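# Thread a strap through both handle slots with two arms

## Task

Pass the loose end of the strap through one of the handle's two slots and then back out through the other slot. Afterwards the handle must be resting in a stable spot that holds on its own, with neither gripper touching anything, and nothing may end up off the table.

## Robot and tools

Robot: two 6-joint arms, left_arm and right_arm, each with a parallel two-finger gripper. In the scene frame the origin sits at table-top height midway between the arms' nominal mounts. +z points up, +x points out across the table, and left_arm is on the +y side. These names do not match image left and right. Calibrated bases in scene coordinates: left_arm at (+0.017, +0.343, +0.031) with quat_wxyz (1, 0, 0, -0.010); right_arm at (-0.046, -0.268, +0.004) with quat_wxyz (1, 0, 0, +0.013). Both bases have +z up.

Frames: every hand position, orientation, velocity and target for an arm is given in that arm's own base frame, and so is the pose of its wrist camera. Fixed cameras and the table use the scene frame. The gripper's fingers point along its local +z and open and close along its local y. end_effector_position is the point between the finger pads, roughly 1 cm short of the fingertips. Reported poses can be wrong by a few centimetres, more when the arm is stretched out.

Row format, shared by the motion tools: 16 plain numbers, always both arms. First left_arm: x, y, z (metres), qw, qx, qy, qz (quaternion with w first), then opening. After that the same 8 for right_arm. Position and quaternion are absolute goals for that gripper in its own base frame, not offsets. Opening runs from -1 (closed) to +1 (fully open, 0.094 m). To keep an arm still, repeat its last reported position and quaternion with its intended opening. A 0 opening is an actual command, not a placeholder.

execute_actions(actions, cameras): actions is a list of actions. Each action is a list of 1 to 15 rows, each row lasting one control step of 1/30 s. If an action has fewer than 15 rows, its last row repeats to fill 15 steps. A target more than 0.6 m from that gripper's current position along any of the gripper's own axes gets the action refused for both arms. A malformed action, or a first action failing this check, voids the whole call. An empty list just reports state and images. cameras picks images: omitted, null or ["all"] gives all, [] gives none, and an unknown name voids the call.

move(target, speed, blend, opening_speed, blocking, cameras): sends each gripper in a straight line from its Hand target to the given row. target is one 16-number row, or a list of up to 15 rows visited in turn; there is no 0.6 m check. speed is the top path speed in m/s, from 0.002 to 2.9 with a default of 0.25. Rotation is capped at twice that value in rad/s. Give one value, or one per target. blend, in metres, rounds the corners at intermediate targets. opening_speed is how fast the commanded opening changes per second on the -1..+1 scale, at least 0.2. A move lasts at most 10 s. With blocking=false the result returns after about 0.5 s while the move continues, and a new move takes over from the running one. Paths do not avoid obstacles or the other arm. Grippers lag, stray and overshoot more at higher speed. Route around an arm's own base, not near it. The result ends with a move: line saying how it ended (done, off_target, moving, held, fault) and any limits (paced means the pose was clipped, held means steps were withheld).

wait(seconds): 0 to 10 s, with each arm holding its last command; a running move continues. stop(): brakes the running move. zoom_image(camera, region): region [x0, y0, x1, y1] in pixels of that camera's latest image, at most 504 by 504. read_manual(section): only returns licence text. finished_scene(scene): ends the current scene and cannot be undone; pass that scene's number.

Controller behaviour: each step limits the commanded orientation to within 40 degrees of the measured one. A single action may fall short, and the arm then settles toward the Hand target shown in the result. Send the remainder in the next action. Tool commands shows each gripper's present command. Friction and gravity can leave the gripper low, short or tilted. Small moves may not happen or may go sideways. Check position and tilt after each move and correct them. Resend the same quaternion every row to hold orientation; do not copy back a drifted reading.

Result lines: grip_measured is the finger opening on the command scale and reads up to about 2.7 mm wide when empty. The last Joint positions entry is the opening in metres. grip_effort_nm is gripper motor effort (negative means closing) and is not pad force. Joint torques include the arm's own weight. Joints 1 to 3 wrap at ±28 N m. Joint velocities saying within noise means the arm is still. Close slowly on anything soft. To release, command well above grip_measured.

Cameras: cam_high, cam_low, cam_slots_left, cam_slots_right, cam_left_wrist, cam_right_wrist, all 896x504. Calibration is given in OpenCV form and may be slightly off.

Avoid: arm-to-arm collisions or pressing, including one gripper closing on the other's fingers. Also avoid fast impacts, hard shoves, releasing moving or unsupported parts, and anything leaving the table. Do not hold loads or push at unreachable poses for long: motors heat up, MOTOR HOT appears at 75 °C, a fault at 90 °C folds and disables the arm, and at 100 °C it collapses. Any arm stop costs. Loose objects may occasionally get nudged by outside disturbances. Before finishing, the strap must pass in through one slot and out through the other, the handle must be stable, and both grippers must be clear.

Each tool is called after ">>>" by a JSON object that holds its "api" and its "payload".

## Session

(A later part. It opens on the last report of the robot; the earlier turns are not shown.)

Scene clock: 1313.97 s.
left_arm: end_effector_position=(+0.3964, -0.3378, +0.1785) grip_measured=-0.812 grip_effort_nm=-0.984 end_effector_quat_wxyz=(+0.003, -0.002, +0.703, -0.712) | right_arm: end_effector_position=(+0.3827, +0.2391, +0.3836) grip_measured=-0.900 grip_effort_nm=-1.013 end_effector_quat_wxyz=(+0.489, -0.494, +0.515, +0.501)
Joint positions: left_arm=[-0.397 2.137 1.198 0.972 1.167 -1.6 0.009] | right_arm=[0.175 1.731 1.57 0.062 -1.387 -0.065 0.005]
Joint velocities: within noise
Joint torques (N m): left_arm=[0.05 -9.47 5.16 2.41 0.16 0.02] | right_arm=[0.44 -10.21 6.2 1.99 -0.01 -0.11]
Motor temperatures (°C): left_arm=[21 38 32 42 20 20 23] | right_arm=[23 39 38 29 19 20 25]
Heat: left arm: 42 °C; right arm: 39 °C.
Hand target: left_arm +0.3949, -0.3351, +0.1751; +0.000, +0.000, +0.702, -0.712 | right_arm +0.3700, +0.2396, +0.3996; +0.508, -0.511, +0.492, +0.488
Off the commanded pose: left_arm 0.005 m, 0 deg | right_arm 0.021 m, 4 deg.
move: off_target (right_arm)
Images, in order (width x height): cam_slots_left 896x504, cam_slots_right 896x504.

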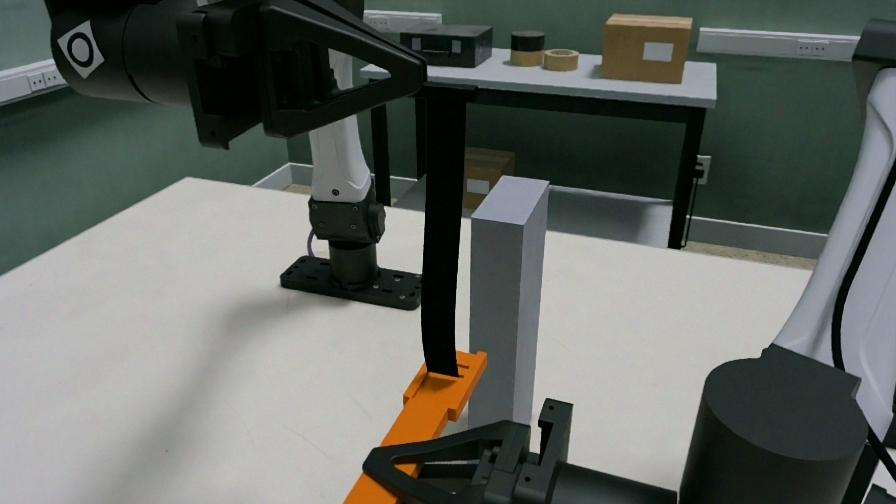

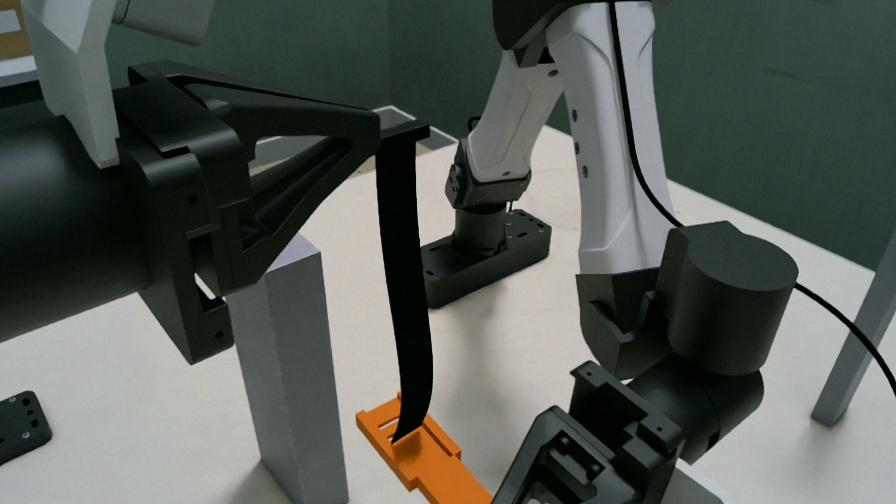

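>>> {"api": "move", "payload": {"target": [0.395,-0.335,0.175,0,0,0.7019,-0.7123,-0.9,0.370,0.242,0.420,0.5091,-0.5101,0.4906,0.4886,-1.0], "speed": 0.05, "cameras": ["cam_slots_left","cam_slots_right"]}}

>>> {"api": "zoom_image", "payload": {"camera": "cam_slots_left", "region": [390, 290, 530, 410]}}

>>> {"api": "zoom_image", "payload": {"camera": "cam_slots_right", "region": [320, 350, 460, 470]}}

Scene clock: 1321.40 s.
left_arm: end_effector_position=(+0.3964, -0.3378, +0.1785) grip_measured=-0.812 grip_effort_nm=-0.994 end_effector_quat_wxyz=(+0.003, -0.002, +0.703, -0.712) | right_arm: end_effector_position=(+0.3805, +0.2416, +0.3946) grip_measured=-0.900 grip_effort_nm=-1.013 end_effector_quat_wxyz=(+0.493, -0.498, +0.508, +0.501)
Joint positions: left_arm=[-0.397 2.137 1.198 0.972 1.167 -1.6 0.009] | right_arm=[0.181 1.731 1.602 0.056 -1.387 -0.054 0.005]
Joint velocities: within noise
Joint torques (N m): left_arm=[0.03 -9.61 5.24 2.41 0.15 0.03] | right_arm=[0.36 -9.61 10.61 1.58 0.08 0.02]
Motor temperatures (°C): left_arm=[21 38 32 42 20 20 23] | right_arm=[23 41 38 30 19 20 25]
Heat: left arm: 42 °C; right arm: 41 °C.
Hand target: left_arm +0.3949, -0.3351, +0.1751; +0.000, +0.000, +0.702, -0.712 | right_arm +0.3691, +0.2417, +0.4194; +0.510, -0.510, +0.491, +0.489
Off the commanded pose: left_arm 0.005 m, 0 deg | right_arm 0.028 m, 3 deg.
move: off_target (right_arm)
Images, in order (width x height): cam_slots_left 896x504, cam_slots_right 896x504.

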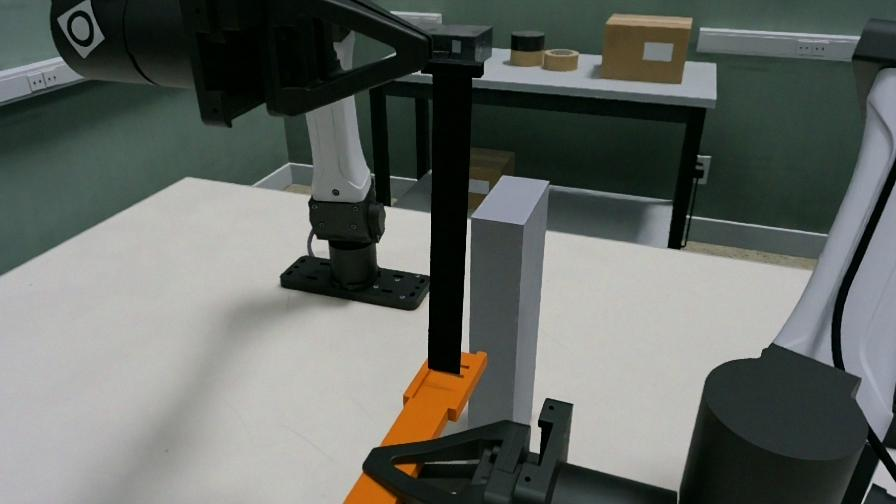

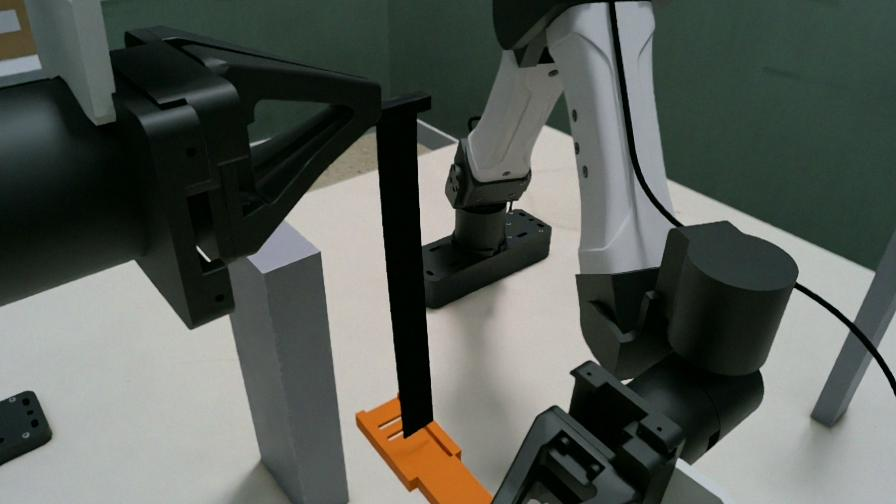

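Scaled by 3.600 from the camera's 896x504 image, which has a finer 1280x720 frame.

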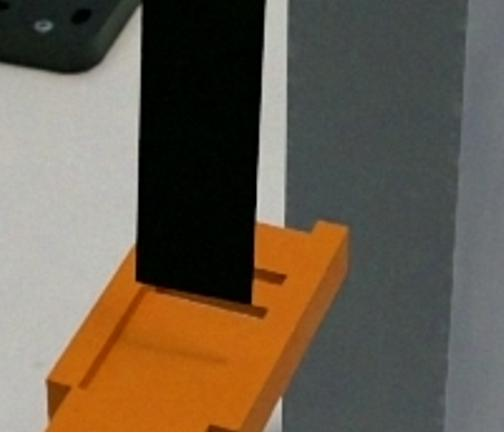

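Scaled by 3.600 from the camera's 896x504 image, which has a finer 1280x720 frame.

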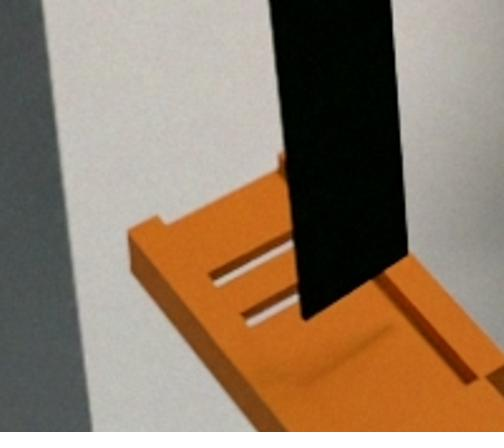

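>>> {"api": "move", "payload": {"target": [0.395,-0.335,0.175,0,0,0.7019,-0.7123,-0.9,0.370,0.242,0.420,0.4782,-0.4793,0.5207,0.5188,-1.0], "speed": 0.05, "cameras": ["cam_slots_left","cam_slots_right"]}}

>>> {"api": "zoom_image", "payload": {"camera": "cam_slots_left", "region": [390, 290, 530, 410]}}

>>> {"api": "zoom_image", "payload": {"camera": "cam_slots_right", "region": [320, 350, 460, 470]}}

Scene clock: 1336.67 s.
left_arm: end_effector_position=(+0.3964, -0.3378, +0.1785) grip_measured=-0.812 grip_effort_nm=-0.989 end_effector_quat_wxyz=(+0.003, -0.002, +0.703, -0.712) | right_arm: end_effector_position=(+0.3805, +0.2416, +0.3940) grip_measured=-0.900 grip_effort_nm=-1.013 end_effector_quat_wxyz=(+0.461, -0.466, +0.538, +0.530)
Joint positions: left_arm=[-0.397 2.137 1.198 0.972 1.167 -1.6 0.009] | right_arm=[0.181 1.731 1.602 0.051 -1.387 0.065 0.005]
Joint velocities: within noise
Joint torques (N m): left_arm=[-0.24 -9.42 5.01 2.47 0.14 0.04] | right_arm=[0.36 -9.55 10.81 1.6 0.06 0.01]
Motor temperatures (°C): left_arm=[21 38 32 42 20 20 23] | right_arm=[23 43 38 30 19 20 25]
Heat: left arm: 42 °C; right arm: 43 °C.
Hand target: left_arm +0.3949, -0.3351, +0.1751; +0.000, +0.000, +0.702, -0.712 | right_arm +0.3690, +0.2417, +0.4193; +0.479, -0.480, +0.521, +0.519
Off the commanded pose: left_arm 0.005 m, 0 deg | right_arm 0.028 m, 3 deg.
move: off_target (right_arm)
Images, in order (width x height): cam_slots_left 896x504, cam_slots_right 896x504.

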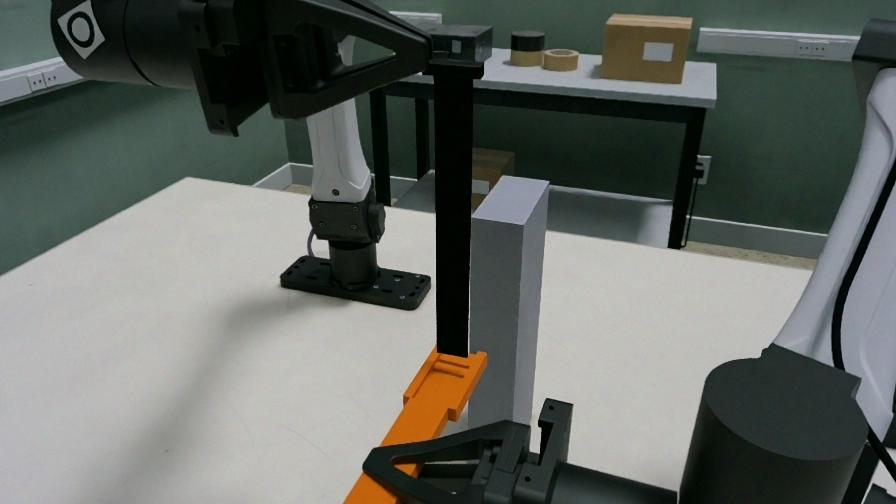

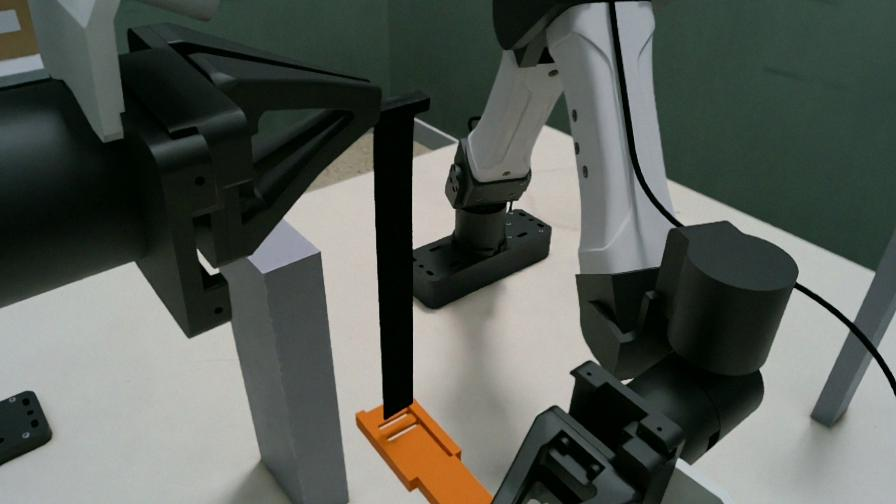

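Scaled by 3.600 from the camera's 896x504 image, which has a finer 1280x720 frame.

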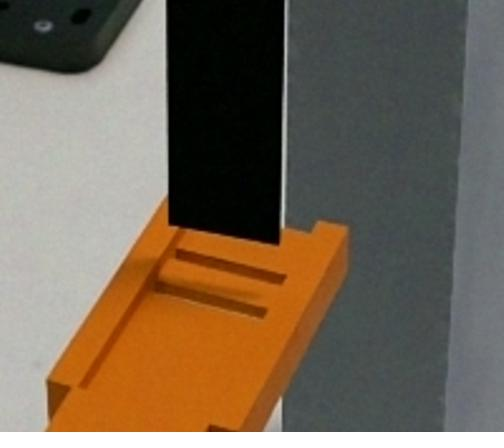

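Scaled by 3.600 from the camera's 896x504 image, which has a finer 1280x720 frame.

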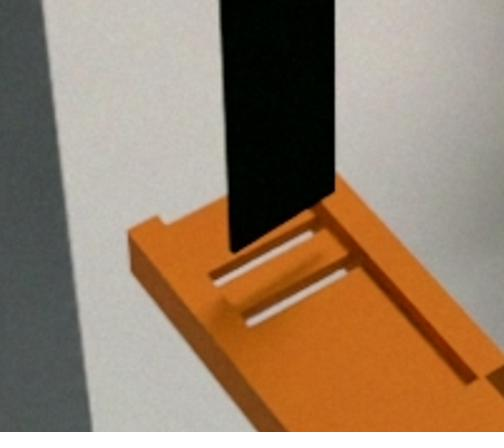

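>>> {"api": "move", "payload": {"target": [0.395,-0.335,0.175,0,0,0.7019,-0.7123,-0.9,0.370,0.2415,0.408,0.4854,-0.4865,0.5140,0.5121,-1.0], "speed": 0.05, "cameras": ["cam_slots_left","cam_slots_right"]}}

>>> {"api": "zoom_image", "payload": {"camera": "cam_slots_left", "region": [390, 290, 530, 410]}}

>>> {"api": "zoom_image", "payload": {"camera": "cam_slots_right", "region": [320, 350, 460, 470]}}

Scene clock: 1347.57 s.
left_arm: end_effector_position=(+0.3964, -0.3378, +0.1785) grip_measured=-0.812 grip_effort_nm=-0.984 end_effector_quat_wxyz=(+0.003, -0.002, +0.703, -0.712) | right_arm: end_effector_position=(+0.3805, +0.2416, +0.3940) grip_measured=-0.900 grip_effort_nm=-1.013 end_effector_quat_wxyz=(+0.465, -0.471, +0.534, +0.526)
Joint positions: left_arm=[-0.397 2.137 1.198 0.972 1.167 -1.6 0.009] | right_arm=[0.181 1.731 1.602 0.051 -1.387 0.047 0.005]
Joint velocities: within noise
Joint torques (N m): left_arm=[-0.14 -9.42 5.22 2.5 0.14 0] | right_arm=[0.42 -9.76 6.39 1.9 0.05 -0.19]
Motor temperatures (°C): left_arm=[21 38 32 42 20 20 23] | right_arm=[23 45 38 30 19 20 26]
Heat: left arm: 42 °C; right arm: 45 °C.
Hand target: left_arm +0.3949, -0.3351, +0.1751; +0.000, +0.000, +0.702, -0.712 | right_arm +0.3699, +0.2416, +0.4078; +0.485, -0.487, +0.515, +0.512
Off the commanded pose: left_arm 0.005 m, 0 deg | right_arm 0.017 m, 4 deg.
move: off_target (right_arm)
Images, in order (width x height): cam_slots_left 896x504, cam_slots_right 896x504.

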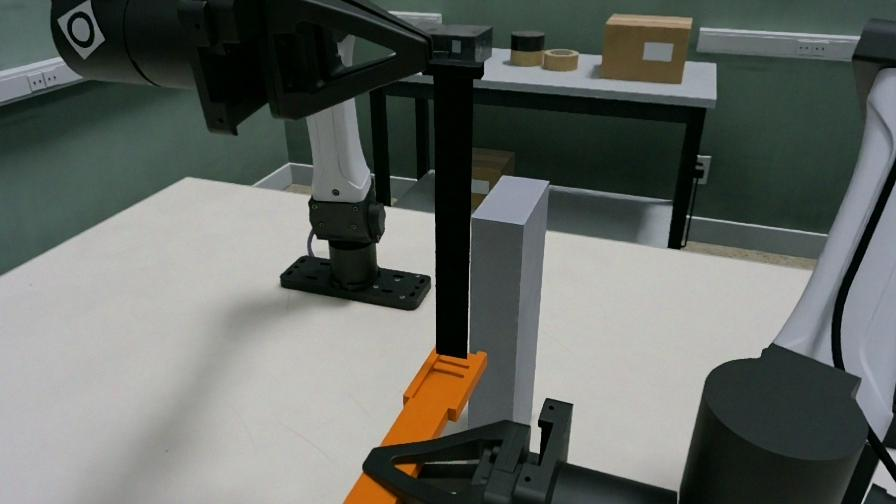

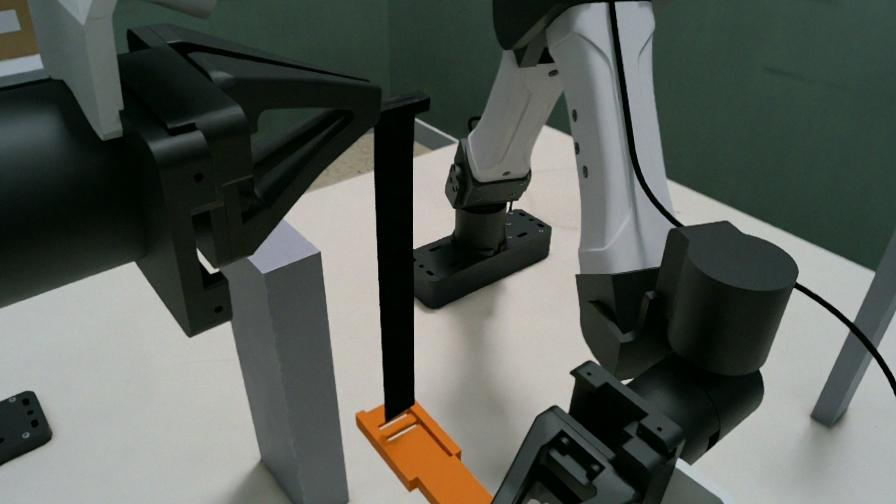

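Scaled by 3.600 from the camera's 896x504 image, which has a finer 1280x720 frame.

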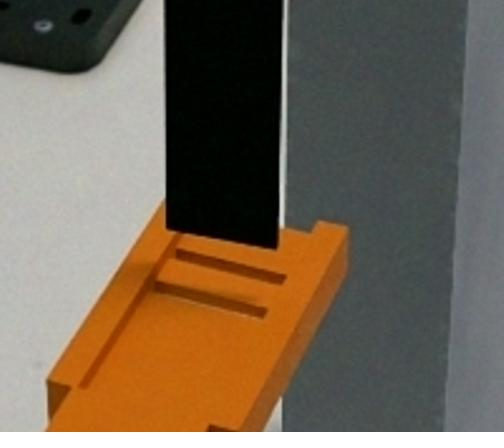

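Scaled by 3.600 from the camera's 896x504 image, which has a finer 1280x720 frame.

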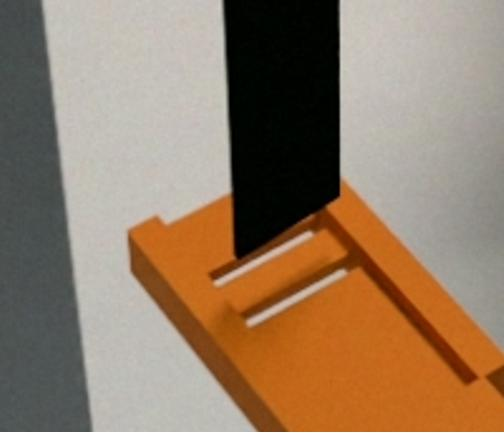

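>>> {"api": "move", "payload": {"target": [0.395,-0.335,0.175,0,0,0.7019,-0.7123,-0.9,0.3705,0.2395,0.4045,0.4917,-0.4927,0.5081,0.5061,-1.0], "speed": 0.05, "cameras": ["cam_slots_left","cam_slots_right"]}}

>>> {"api": "zoom_image", "payload": {"camera": "cam_slots_left", "region": [390, 290, 530, 410]}}

>>> {"api": "zoom_image", "payload": {"camera": "cam_slots_right", "region": [320, 350, 460, 470]}}

Scene clock: 1355.97 s.
left_arm: end_effector_position=(+0.3964, -0.3378, +0.1785) grip_measured=-0.812 grip_effort_nm=-0.989 end_effector_quat_wxyz=(+0.003, -0.002, +0.703, -0.712) | right_arm: end_effector_position=(+0.3807, +0.2416, +0.3902) grip_measured=-0.900 grip_effort_nm=-1.018 end_effector_quat_wxyz=(+0.470, -0.477, +0.530, +0.520)
Joint positions: left_arm=[-0.397 2.137 1.198 0.972 1.167 -1.6 0.009] | right_arm=[0.181 1.731 1.591 0.051 -1.387 0.016 0.005]
Joint velocities: within noise
Joint torques (N m): left_arm=[-0.02 -9.4 5.2 2.42 0.15 0.02] | right_arm=[-0.2 -9.8 6.24 1.96 -0.01 -0.18]
Motor temperatures (°C): left_arm=[21 38 32 42 20 20 23] | right_arm=[23 45 37 31 19 20 26]
Heat: left arm: 42 °C; right arm: 45 °C.
Hand target: left_arm +0.3949, -0.3351, +0.1751; +0.000, +0.000, +0.702, -0.712 | right_arm +0.3704, +0.2397, +0.4043; +0.491, -0.494, +0.509, +0.506
Off the commanded pose: left_arm 0.005 m, 0 deg | right_arm 0.018 m, 4 deg.
move: off_target (right_arm)
Images, in order (width x height): cam_slots_left 896x504, cam_slots_right 896x504.

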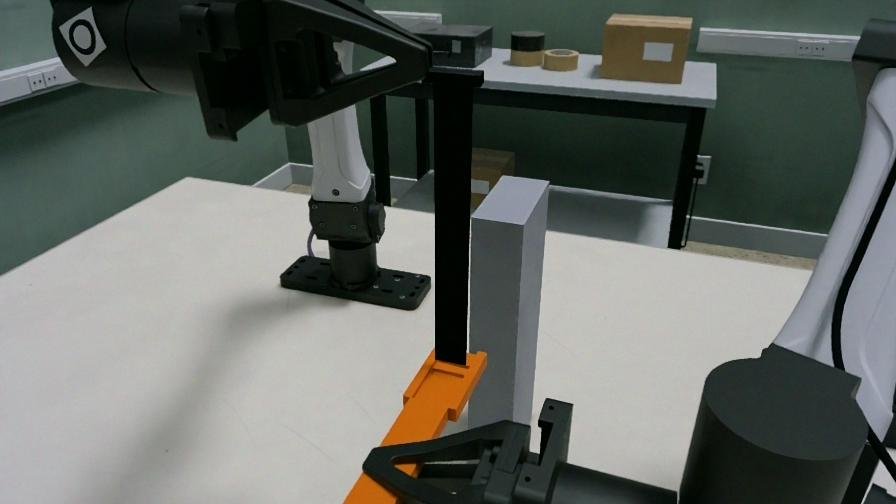

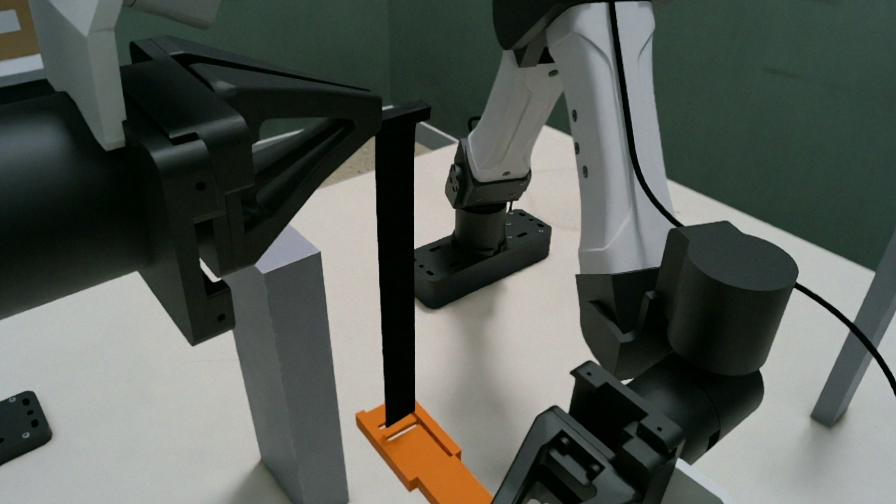

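Scaled by 3.600 from the camera's 896x504 image, which has a finer 1280x720 frame.

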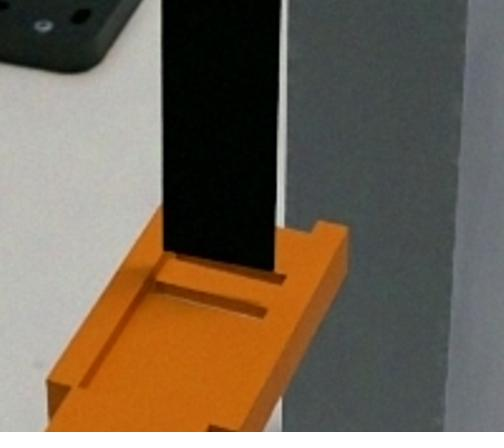

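Scaled by 3.600 from the camera's 896x504 image, which has a finer 1280x720 frame.

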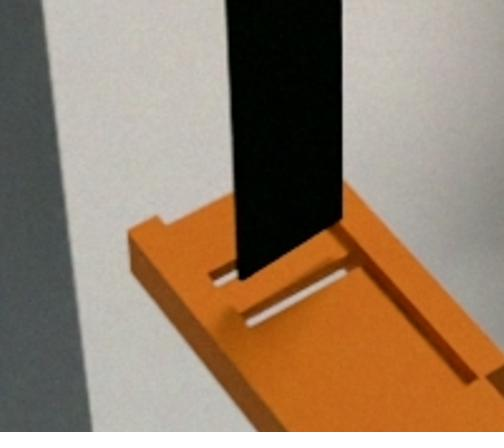

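>>> {"api": "move", "payload": {"target": [0.395,-0.335,0.175,0,0,0.7019,-0.7123,-0.9,0.3705,0.2395,0.3995,0.5013,-0.5024,0.4985,0.4965,-1.0], "speed": 0.05, "cameras": ["cam_slots_left","cam_slots_right"]}}

>>> {"api": "zoom_image", "payload": {"camera": "cam_slots_left", "region": [390, 290, 530, 410]}}

>>> {"api": "zoom_image", "payload": {"camera": "cam_slots_right", "region": [320, 350, 460, 470]}}

Scene clock: 1367.30 s.
left_arm: end_effector_position=(+0.3964, -0.3378, +0.1785) grip_measured=-0.812 grip_effort_nm=-0.994 end_effector_quat_wxyz=(+0.003, -0.002, +0.703, -0.712) | right_arm: end_effector_position=(+0.3809, +0.2417, +0.3838) grip_measured=-0.900 grip_effort_nm=-1.018 end_effector_quat_wxyz=(+0.477, -0.486, +0.523, +0.513)
Joint positions: left_arm=[-0.397 2.137 1.198 0.972 1.167 -1.6 0.009] | right_arm=[0.181 1.731 1.573 0.052 -1.387 -0.031 0.005]
Joint velocities: within noise
Joint torques (N m): left_arm=[-0.17 -9.35 5.18 2.42 0.13 0.04] | right_arm=[-0.24 -9.96 6.2 2.03 -0.03 -0.21]
Motor temperatures (°C): left_arm=[21 38 32 42 20 20 23] | right_arm=[23 46 37 31 19 20 26]
Heat: left arm: 42 °C; right arm: 46 °C.
Hand target: left_arm +0.3949, -0.3351, +0.1751; +0.000, +0.000, +0.702, -0.712 | right_arm +0.3704, +0.2397, +0.3993; +0.500, -0.504, +0.500, +0.496
Off the commanded pose: left_arm 0.005 m, 0 deg | right_arm 0.019 m, 5 deg.
move: off_target (right_arm)
Images, in order (width x height): cam_slots_left 896x504, cam_slots_right 896x504.

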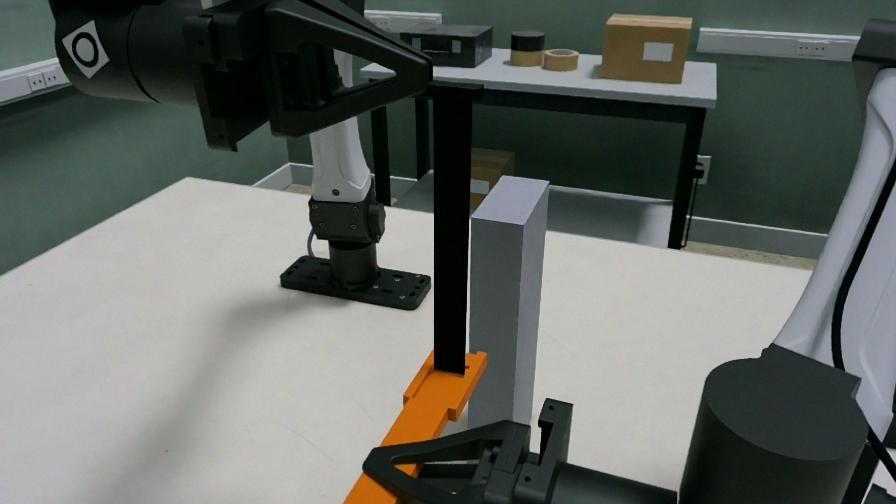

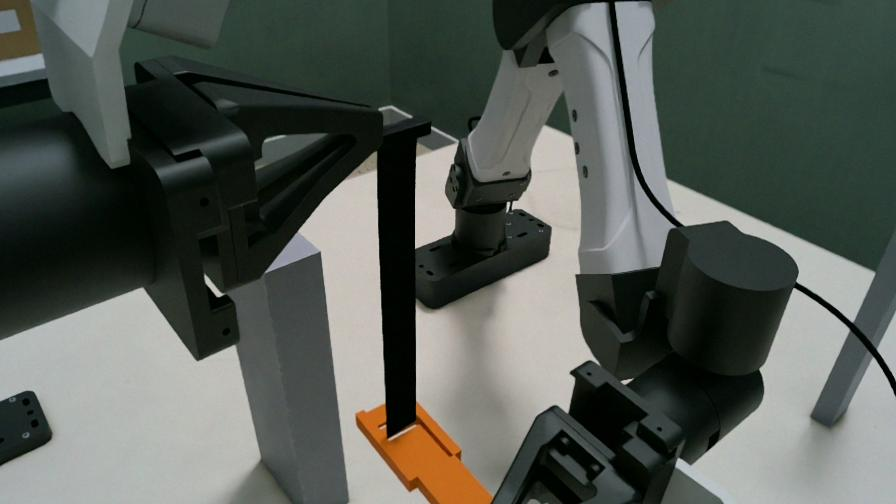

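Scaled by 3.600 from the camera's 896x504 image, which has a finer 1280x720 frame.

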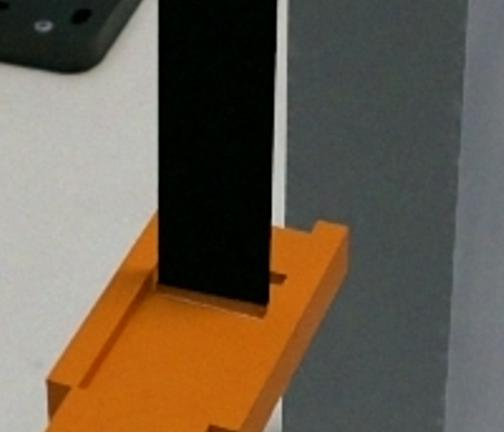

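Scaled by 3.600 from the camera's 896x504 image, which has a finer 1280x720 frame.

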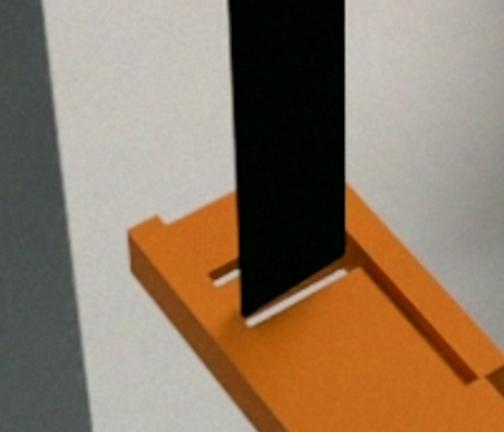

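>>> {"api": "move", "payload": {"target": [0.395,-0.335,0.175,0,0,0.7019,-0.7123,-0.9,0.371,0.2395,0.395,0.5078,-0.5088,0.4919,0.4899,-1.0], "speed": 0.05, "cameras": ["cam_slots_left","cam_slots_right"]}}

>>> {"api": "zoom_image", "payload": {"camera": "cam_slots_left", "region": [390, 290, 530, 410]}}

>>> {"api": "zoom_image", "payload": {"camera": "cam_slots_right", "region": [320, 350, 460, 470]}}

Scene clock: 1374.97 s.
left_arm: end_effector_position=(+0.3964, -0.3378, +0.1785) grip_measured=-0.812 grip_effort_nm=-0.994 end_effector_quat_wxyz=(+0.003, -0.002, +0.703, -0.712) | right_arm: end_effector_position=(+0.3812, +0.2417, +0.3794) grip_measured=-0.900 grip_effort_nm=-1.013 end_effector_quat_wxyz=(+0.484, -0.493, +0.517, +0.506)
Joint positions: left_arm=[-0.397 2.137 1.198 0.972 1.167 -1.6 0.009] | right_arm=[0.181 1.731 1.557 0.065 -1.387 -0.061 0.005]
Joint velocities: within noise
Joint torques (N m): left_arm=[-0.02 -9.4 5.2 2.45 0.14 0.04] | right_arm=[-0.16 -9.98 6.16 2.03 -0.02 -0.17]
Motor temperatures (°C): left_arm=[21 39 32 42 20 20 23] | right_arm=[23 47 37 32 19 20 26]
Heat: left arm: 42 °C; right arm: 47 °C.
Hand target: left_arm +0.3949, -0.3351, +0.1751; +0.000, +0.000, +0.702, -0.712 | right_arm +0.3708, +0.2397, +0.3948; +0.507, -0.511, +0.493, +0.489
Off the commanded pose: left_arm 0.005 m, 0 deg | right_arm 0.019 m, 5 deg.
move: off_target (right_arm)
Images, in order (width x height): cam_slots_left 896x504, cam_slots_right 896x504.

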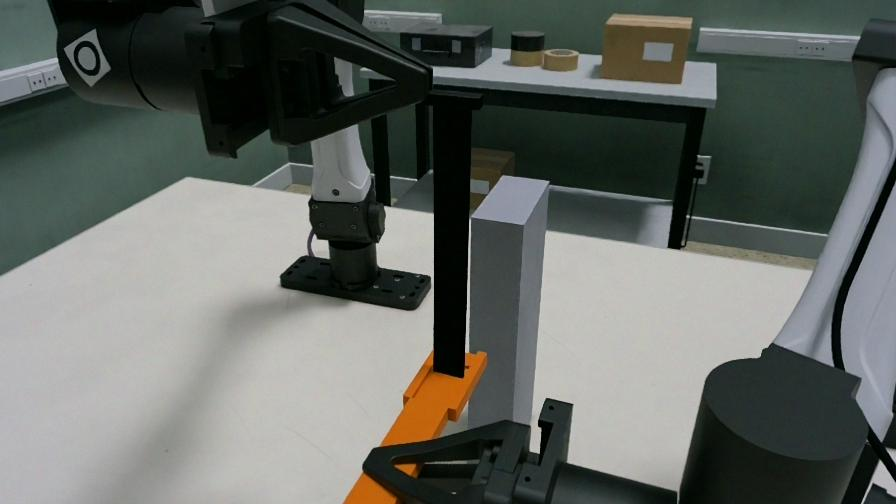

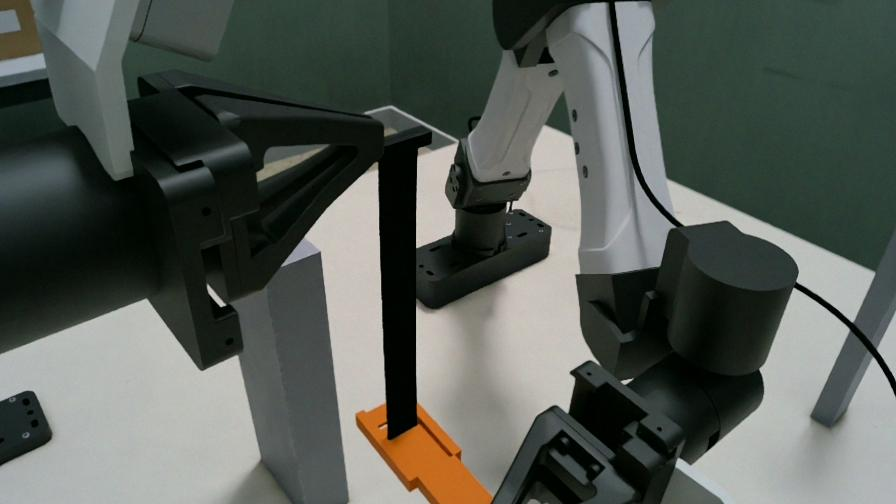

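Scaled by 3.600 from the camera's 896x504 image, which has a finer 1280x720 frame.

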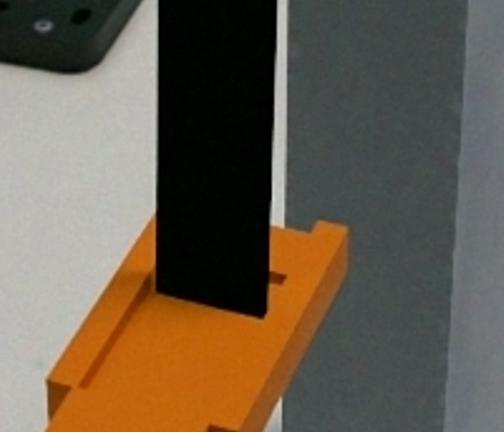

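Scaled by 3.600 from the camera's 896x504 image, which has a finer 1280x720 frame.

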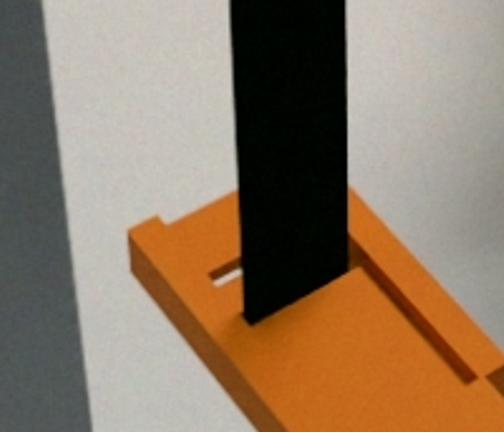

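>>> {"api": "move", "payload": {"target": [0.395,-0.335,0.175,0,0,0.7019,-0.7123,-0.9,0.371,0.2395,0.380,0.5091,-0.5101,0.4906,0.4886,-1.0], "speed": 0.05, "cameras": ["cam_slots_left","cam_slots_right"]}}

>>> {"api": "zoom_image", "payload": {"camera": "cam_slots_right", "region": [320, 350, 460, 470]}}

Scene clock: 1381.10 s.
left_arm: end_effector_position=(+0.3964, -0.3378, +0.1785) grip_measured=-0.812 grip_effort_nm=-0.989 end_effector_quat_wxyz=(+0.003, -0.002, +0.703, -0.712) | right_arm: end_effector_position=(+0.3816, +0.2418, +0.3628) grip_measured=-0.900 grip_effort_nm=-1.013 end_effector_quat_wxyz=(+0.487, -0.497, +0.514, +0.502)
Joint positions: left_arm=[-0.397 2.137 1.198 0.972 1.167 -1.6 0.009] | right_arm=[0.181 1.731 1.495 0.118 -1.387 -0.083 0.005]
Joint velocities: within noise
Joint torques (N m): left_arm=[-0.2 -9.24 5.23 2.4 0.07 0.04] | right_arm=[-0.21 -10.32 6.23 2.02 -0.02 -0.07]
Motor temperatures (°C): left_arm=[21 39 32 43 20 20 23] | right_arm=[23 47 36 31 19 20 26]
Heat: left arm: 43 °C; right arm: 47 °C.
Hand target: left_arm +0.3949, -0.3351, +0.1751; +0.000, +0.000, +0.702, -0.712 | right_arm +0.3708, +0.2397, +0.3797; +0.508, -0.512, +0.492, +0.488
Off the commanded pose: left_arm 0.005 m, 0 deg | right_arm 0.020 m, 4 deg.
move: off_target (right_arm)
Images, in order (width x height): cam_slots_left 896x504, cam_slots_right 896x504.

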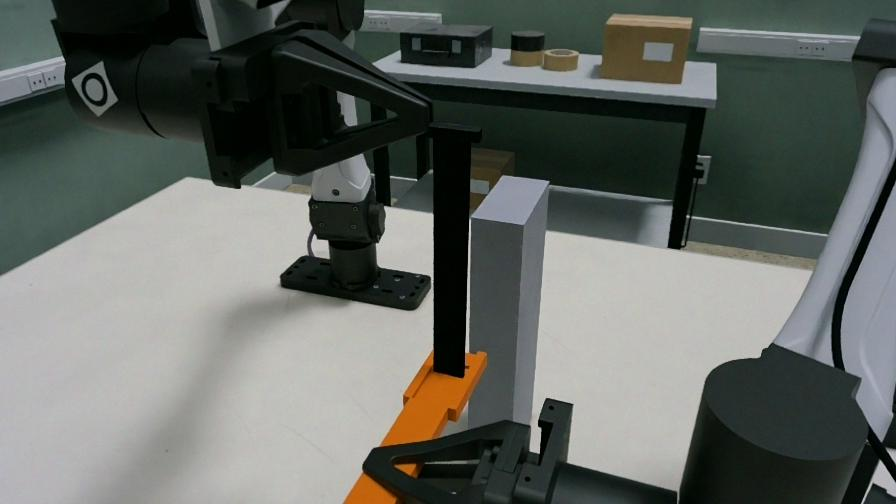

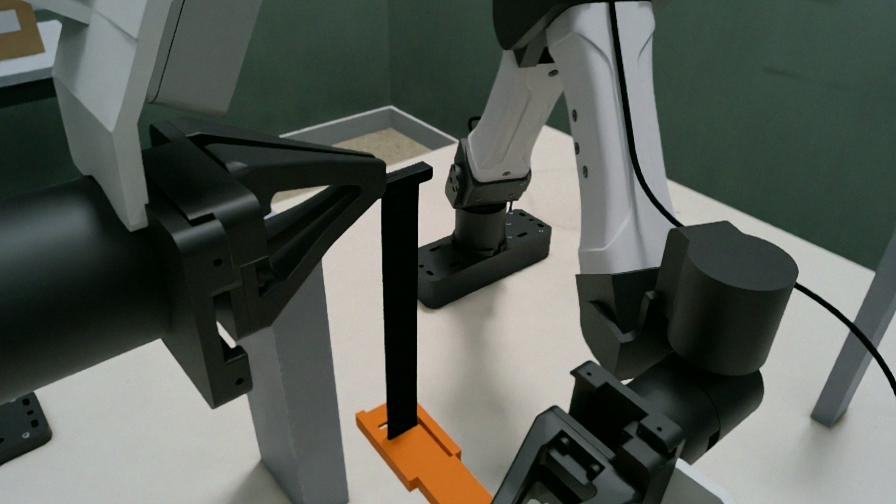

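Scaled by 3.600 from the camera's 896x504 image, which has a finer 1280x720 frame.

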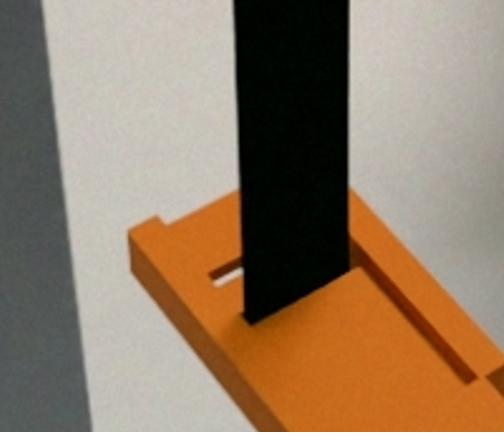

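Threaded about 18 mm through B. Continuing the descent.

>>> {"api": "move", "payload": {"target": [0.395,-0.335,0.175,0,0,0.7019,-0.7123,-0.9,0.3705,0.2395,0.330,0.5091,-0.5101,0.4906,0.4886,-1.0], "speed": 0.07, "cameras": ["cam_slots_left","cam_slots_right"]}}

Scene clock: 1385.77 s.
left_arm: end_effector_position=(+0.3964, -0.3378, +0.1785) grip_measured=-0.812 grip_effort_nm=-0.994 end_effector_quat_wxyz=(+0.003, -0.002, +0.703, -0.712) | right_arm: end_effector_position=(+0.3770, +0.2410, +0.3177) grip_measured=-0.900 grip_effort_nm=-1.009 end_effector_quat_wxyz=(+0.492, -0.502, +0.509, +0.498)
Joint positions: left_arm=[-0.397 2.137 1.198 0.972 1.167 -1.6 0.009] | right_arm=[0.181 1.728 1.31 0.305 -1.387 -0.098 0.005]
Joint velocities: within noise
Joint torques (N m): left_arm=[-0.12 -9.51 5.18 2.42 0.12 0.03] | right_arm=[-0.13 -9.26 6.13 2.06 -0.01 0]
Motor temperatures (°C): left_arm=[21 39 32 43 20 20 23] | right_arm=[23 47 36 32 19 20 26]
Heat: left arm: 43 °C; right arm: 47 °C.
Hand target: left_arm +0.3949, -0.3351, +0.1751; +0.000, +0.000, +0.702, -0.712 | right_arm +0.3703, +0.2396, +0.3297; +0.507, -0.512, +0.492, +0.488
Off the commanded pose: left_arm 0.005 m, 0 deg | right_arm 0.014 m, 3 deg.
move: off_target (right_arm)
Images, in order (width x height): cam_slots_left 896x504, cam_slots_right 896x504.

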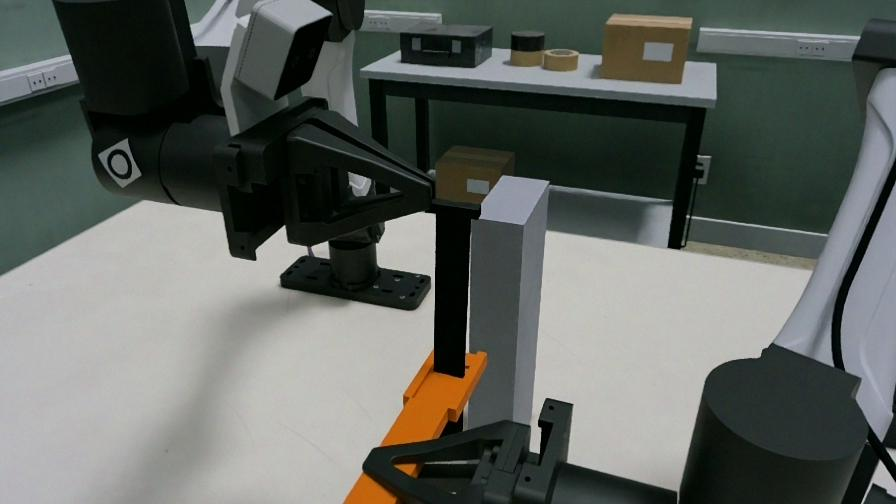

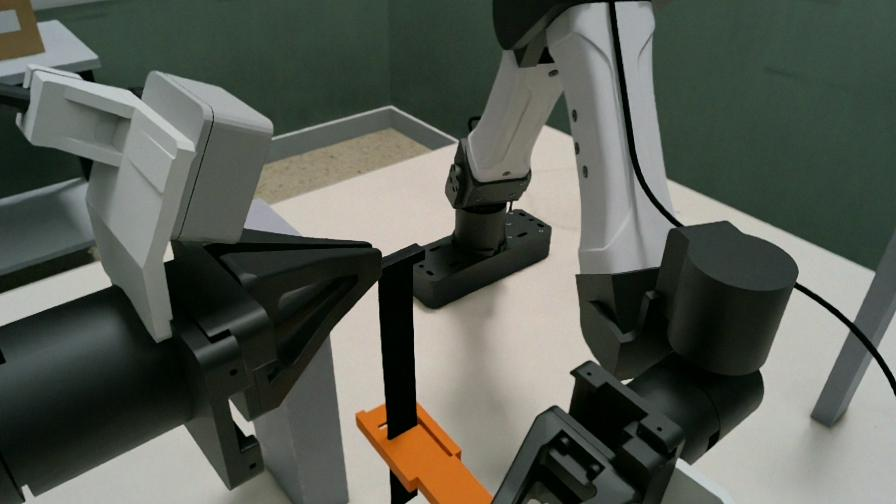

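>>> {"api": "move", "payload": {"target": [0.395,-0.335,0.175,0,0,0.7019,-0.7123,-0.9,0.3735,0.2395,0.268,0.5091,-0.5101,0.4906,0.4886,-1.0], "speed": 0.07, "cameras": ["cam_slots_left"]}}

>>> {"api": "move", "payload": {"target": [0.395,-0.335,0.175,0,0,0.7019,-0.7123,-0.9,0.3735,0.2395,0.238,0.5091,-0.5101,0.4906,0.4886,-1.0], "speed": 0.05, "cameras": ["cam_slots_left","cam_slots_right"]}}

Scene clock: 1393.17 s.
left_arm: end_effector_position=(+0.3964, -0.3378, +0.1785) grip_measured=-0.812 grip_effort_nm=-0.999 end_effector_quat_wxyz=(+0.003, -0.002, +0.703, -0.712) | right_arm: end_effector_position=(+0.3717, +0.2400, +0.2745) grip_measured=-0.900 grip_effort_nm=-1.013 end_effector_quat_wxyz=(+0.508, -0.512, +0.492, +0.487)
Joint positions: left_arm=[-0.397 2.137 1.198 0.972 1.167 -1.6 0.009] | right_arm=[0.181 1.758 1.141 0.564 -1.387 -0.093 0.005]
Joint velocities: within noise
Joint torques (N m): left_arm=[-0.16 -9.5 4.98 2.41 0.12 0] | right_arm=[-0.36 -5.68 5.91 1.95 -0.01 0.03]
Motor temperatures (°C): left_arm=[21 39 32 43 20 20 23] | right_arm=[23 46 36 32 19 20 26]
Heat: left arm: 43 °C; right arm: 46 °C.
Hand target: left_arm +0.3949, -0.3351, +0.1751; +0.000, +0.000, +0.702, -0.712 | right_arm +0.3733, +0.2395, +0.2681; +0.508, -0.512, +0.492, +0.488
Off the commanded pose: left_arm 0.005 m, 0 deg | right_arm 0.007 m, 0 deg.
move: done
Images, in order (width x height): cam_slots_left 896x504.

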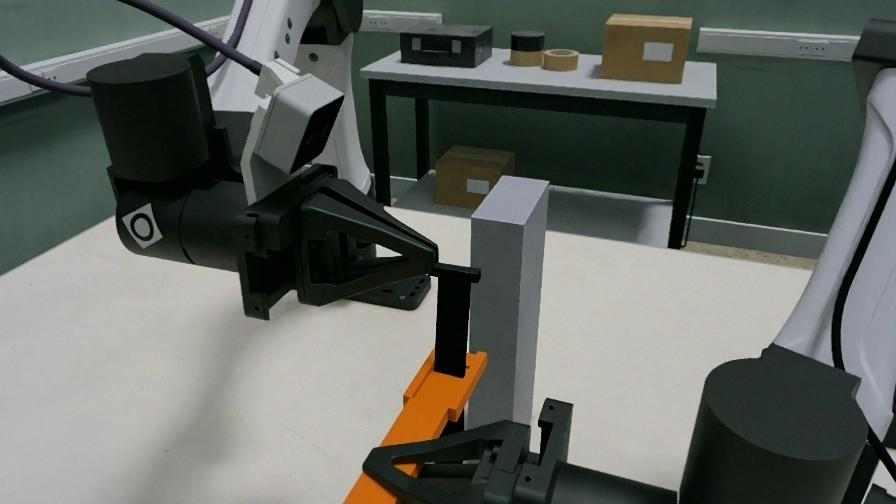

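Scene clock: 1394.80 s.
left_arm: end_effector_position=(+0.3964, -0.3378, +0.1785) grip_measured=-0.812 grip_effort_nm=-0.999 end_effector_quat_wxyz=(+0.003, -0.002, +0.703, -0.712) | right_arm: end_effector_position=(+0.3725, +0.2401, +0.2444) grip_measured=-0.900 grip_effort_nm=-1.018 end_effector_quat_wxyz=(+0.509, -0.512, +0.492, +0.487)
Joint positions: left_arm=[-0.397 2.137 1.198 0.972 1.167 -1.6 0.009] | right_arm=[0.181 1.811 1.072 0.693 -1.387 -0.087 0.005]
Joint velocities: within noise
Joint torques (N m): left_arm=[-0.12 -9.43 5.11 2.41 0.1 0.06] | right_arm=[-0.32 -5.82 5.64 1.92 0.01 0.05]
Motor temperatures (°C): left_arm=[21 39 32 43 20 20 23] | right_arm=[23 45 36 32 19 20 26]
Heat: left arm: 43 °C; right arm: 45 °C.
Hand target: left_arm +0.3949, -0.3351, +0.1751; +0.000, +0.000, +0.702, -0.712 | right_arm +0.3734, +0.2395, +0.2381; +0.508, -0.512, +0.492, +0.488
Off the commanded pose: left_arm 0.005 m, 0 deg | right_arm 0.007 m, 0 deg.
move: done
Images, in order (width x height): cam_slots_left 896x504, cam_slots_right 896x504.

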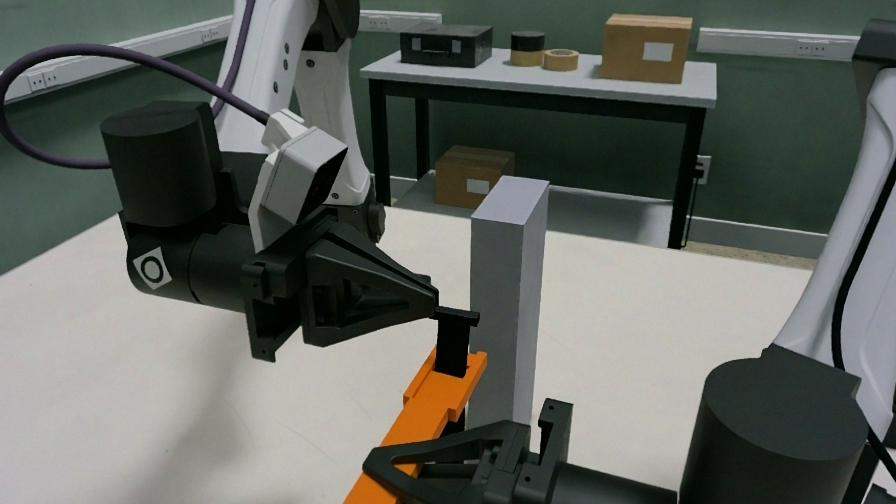

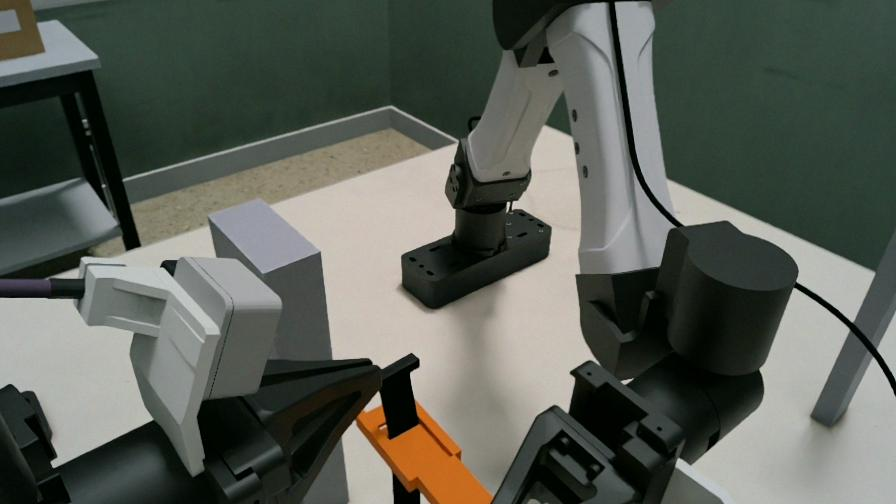

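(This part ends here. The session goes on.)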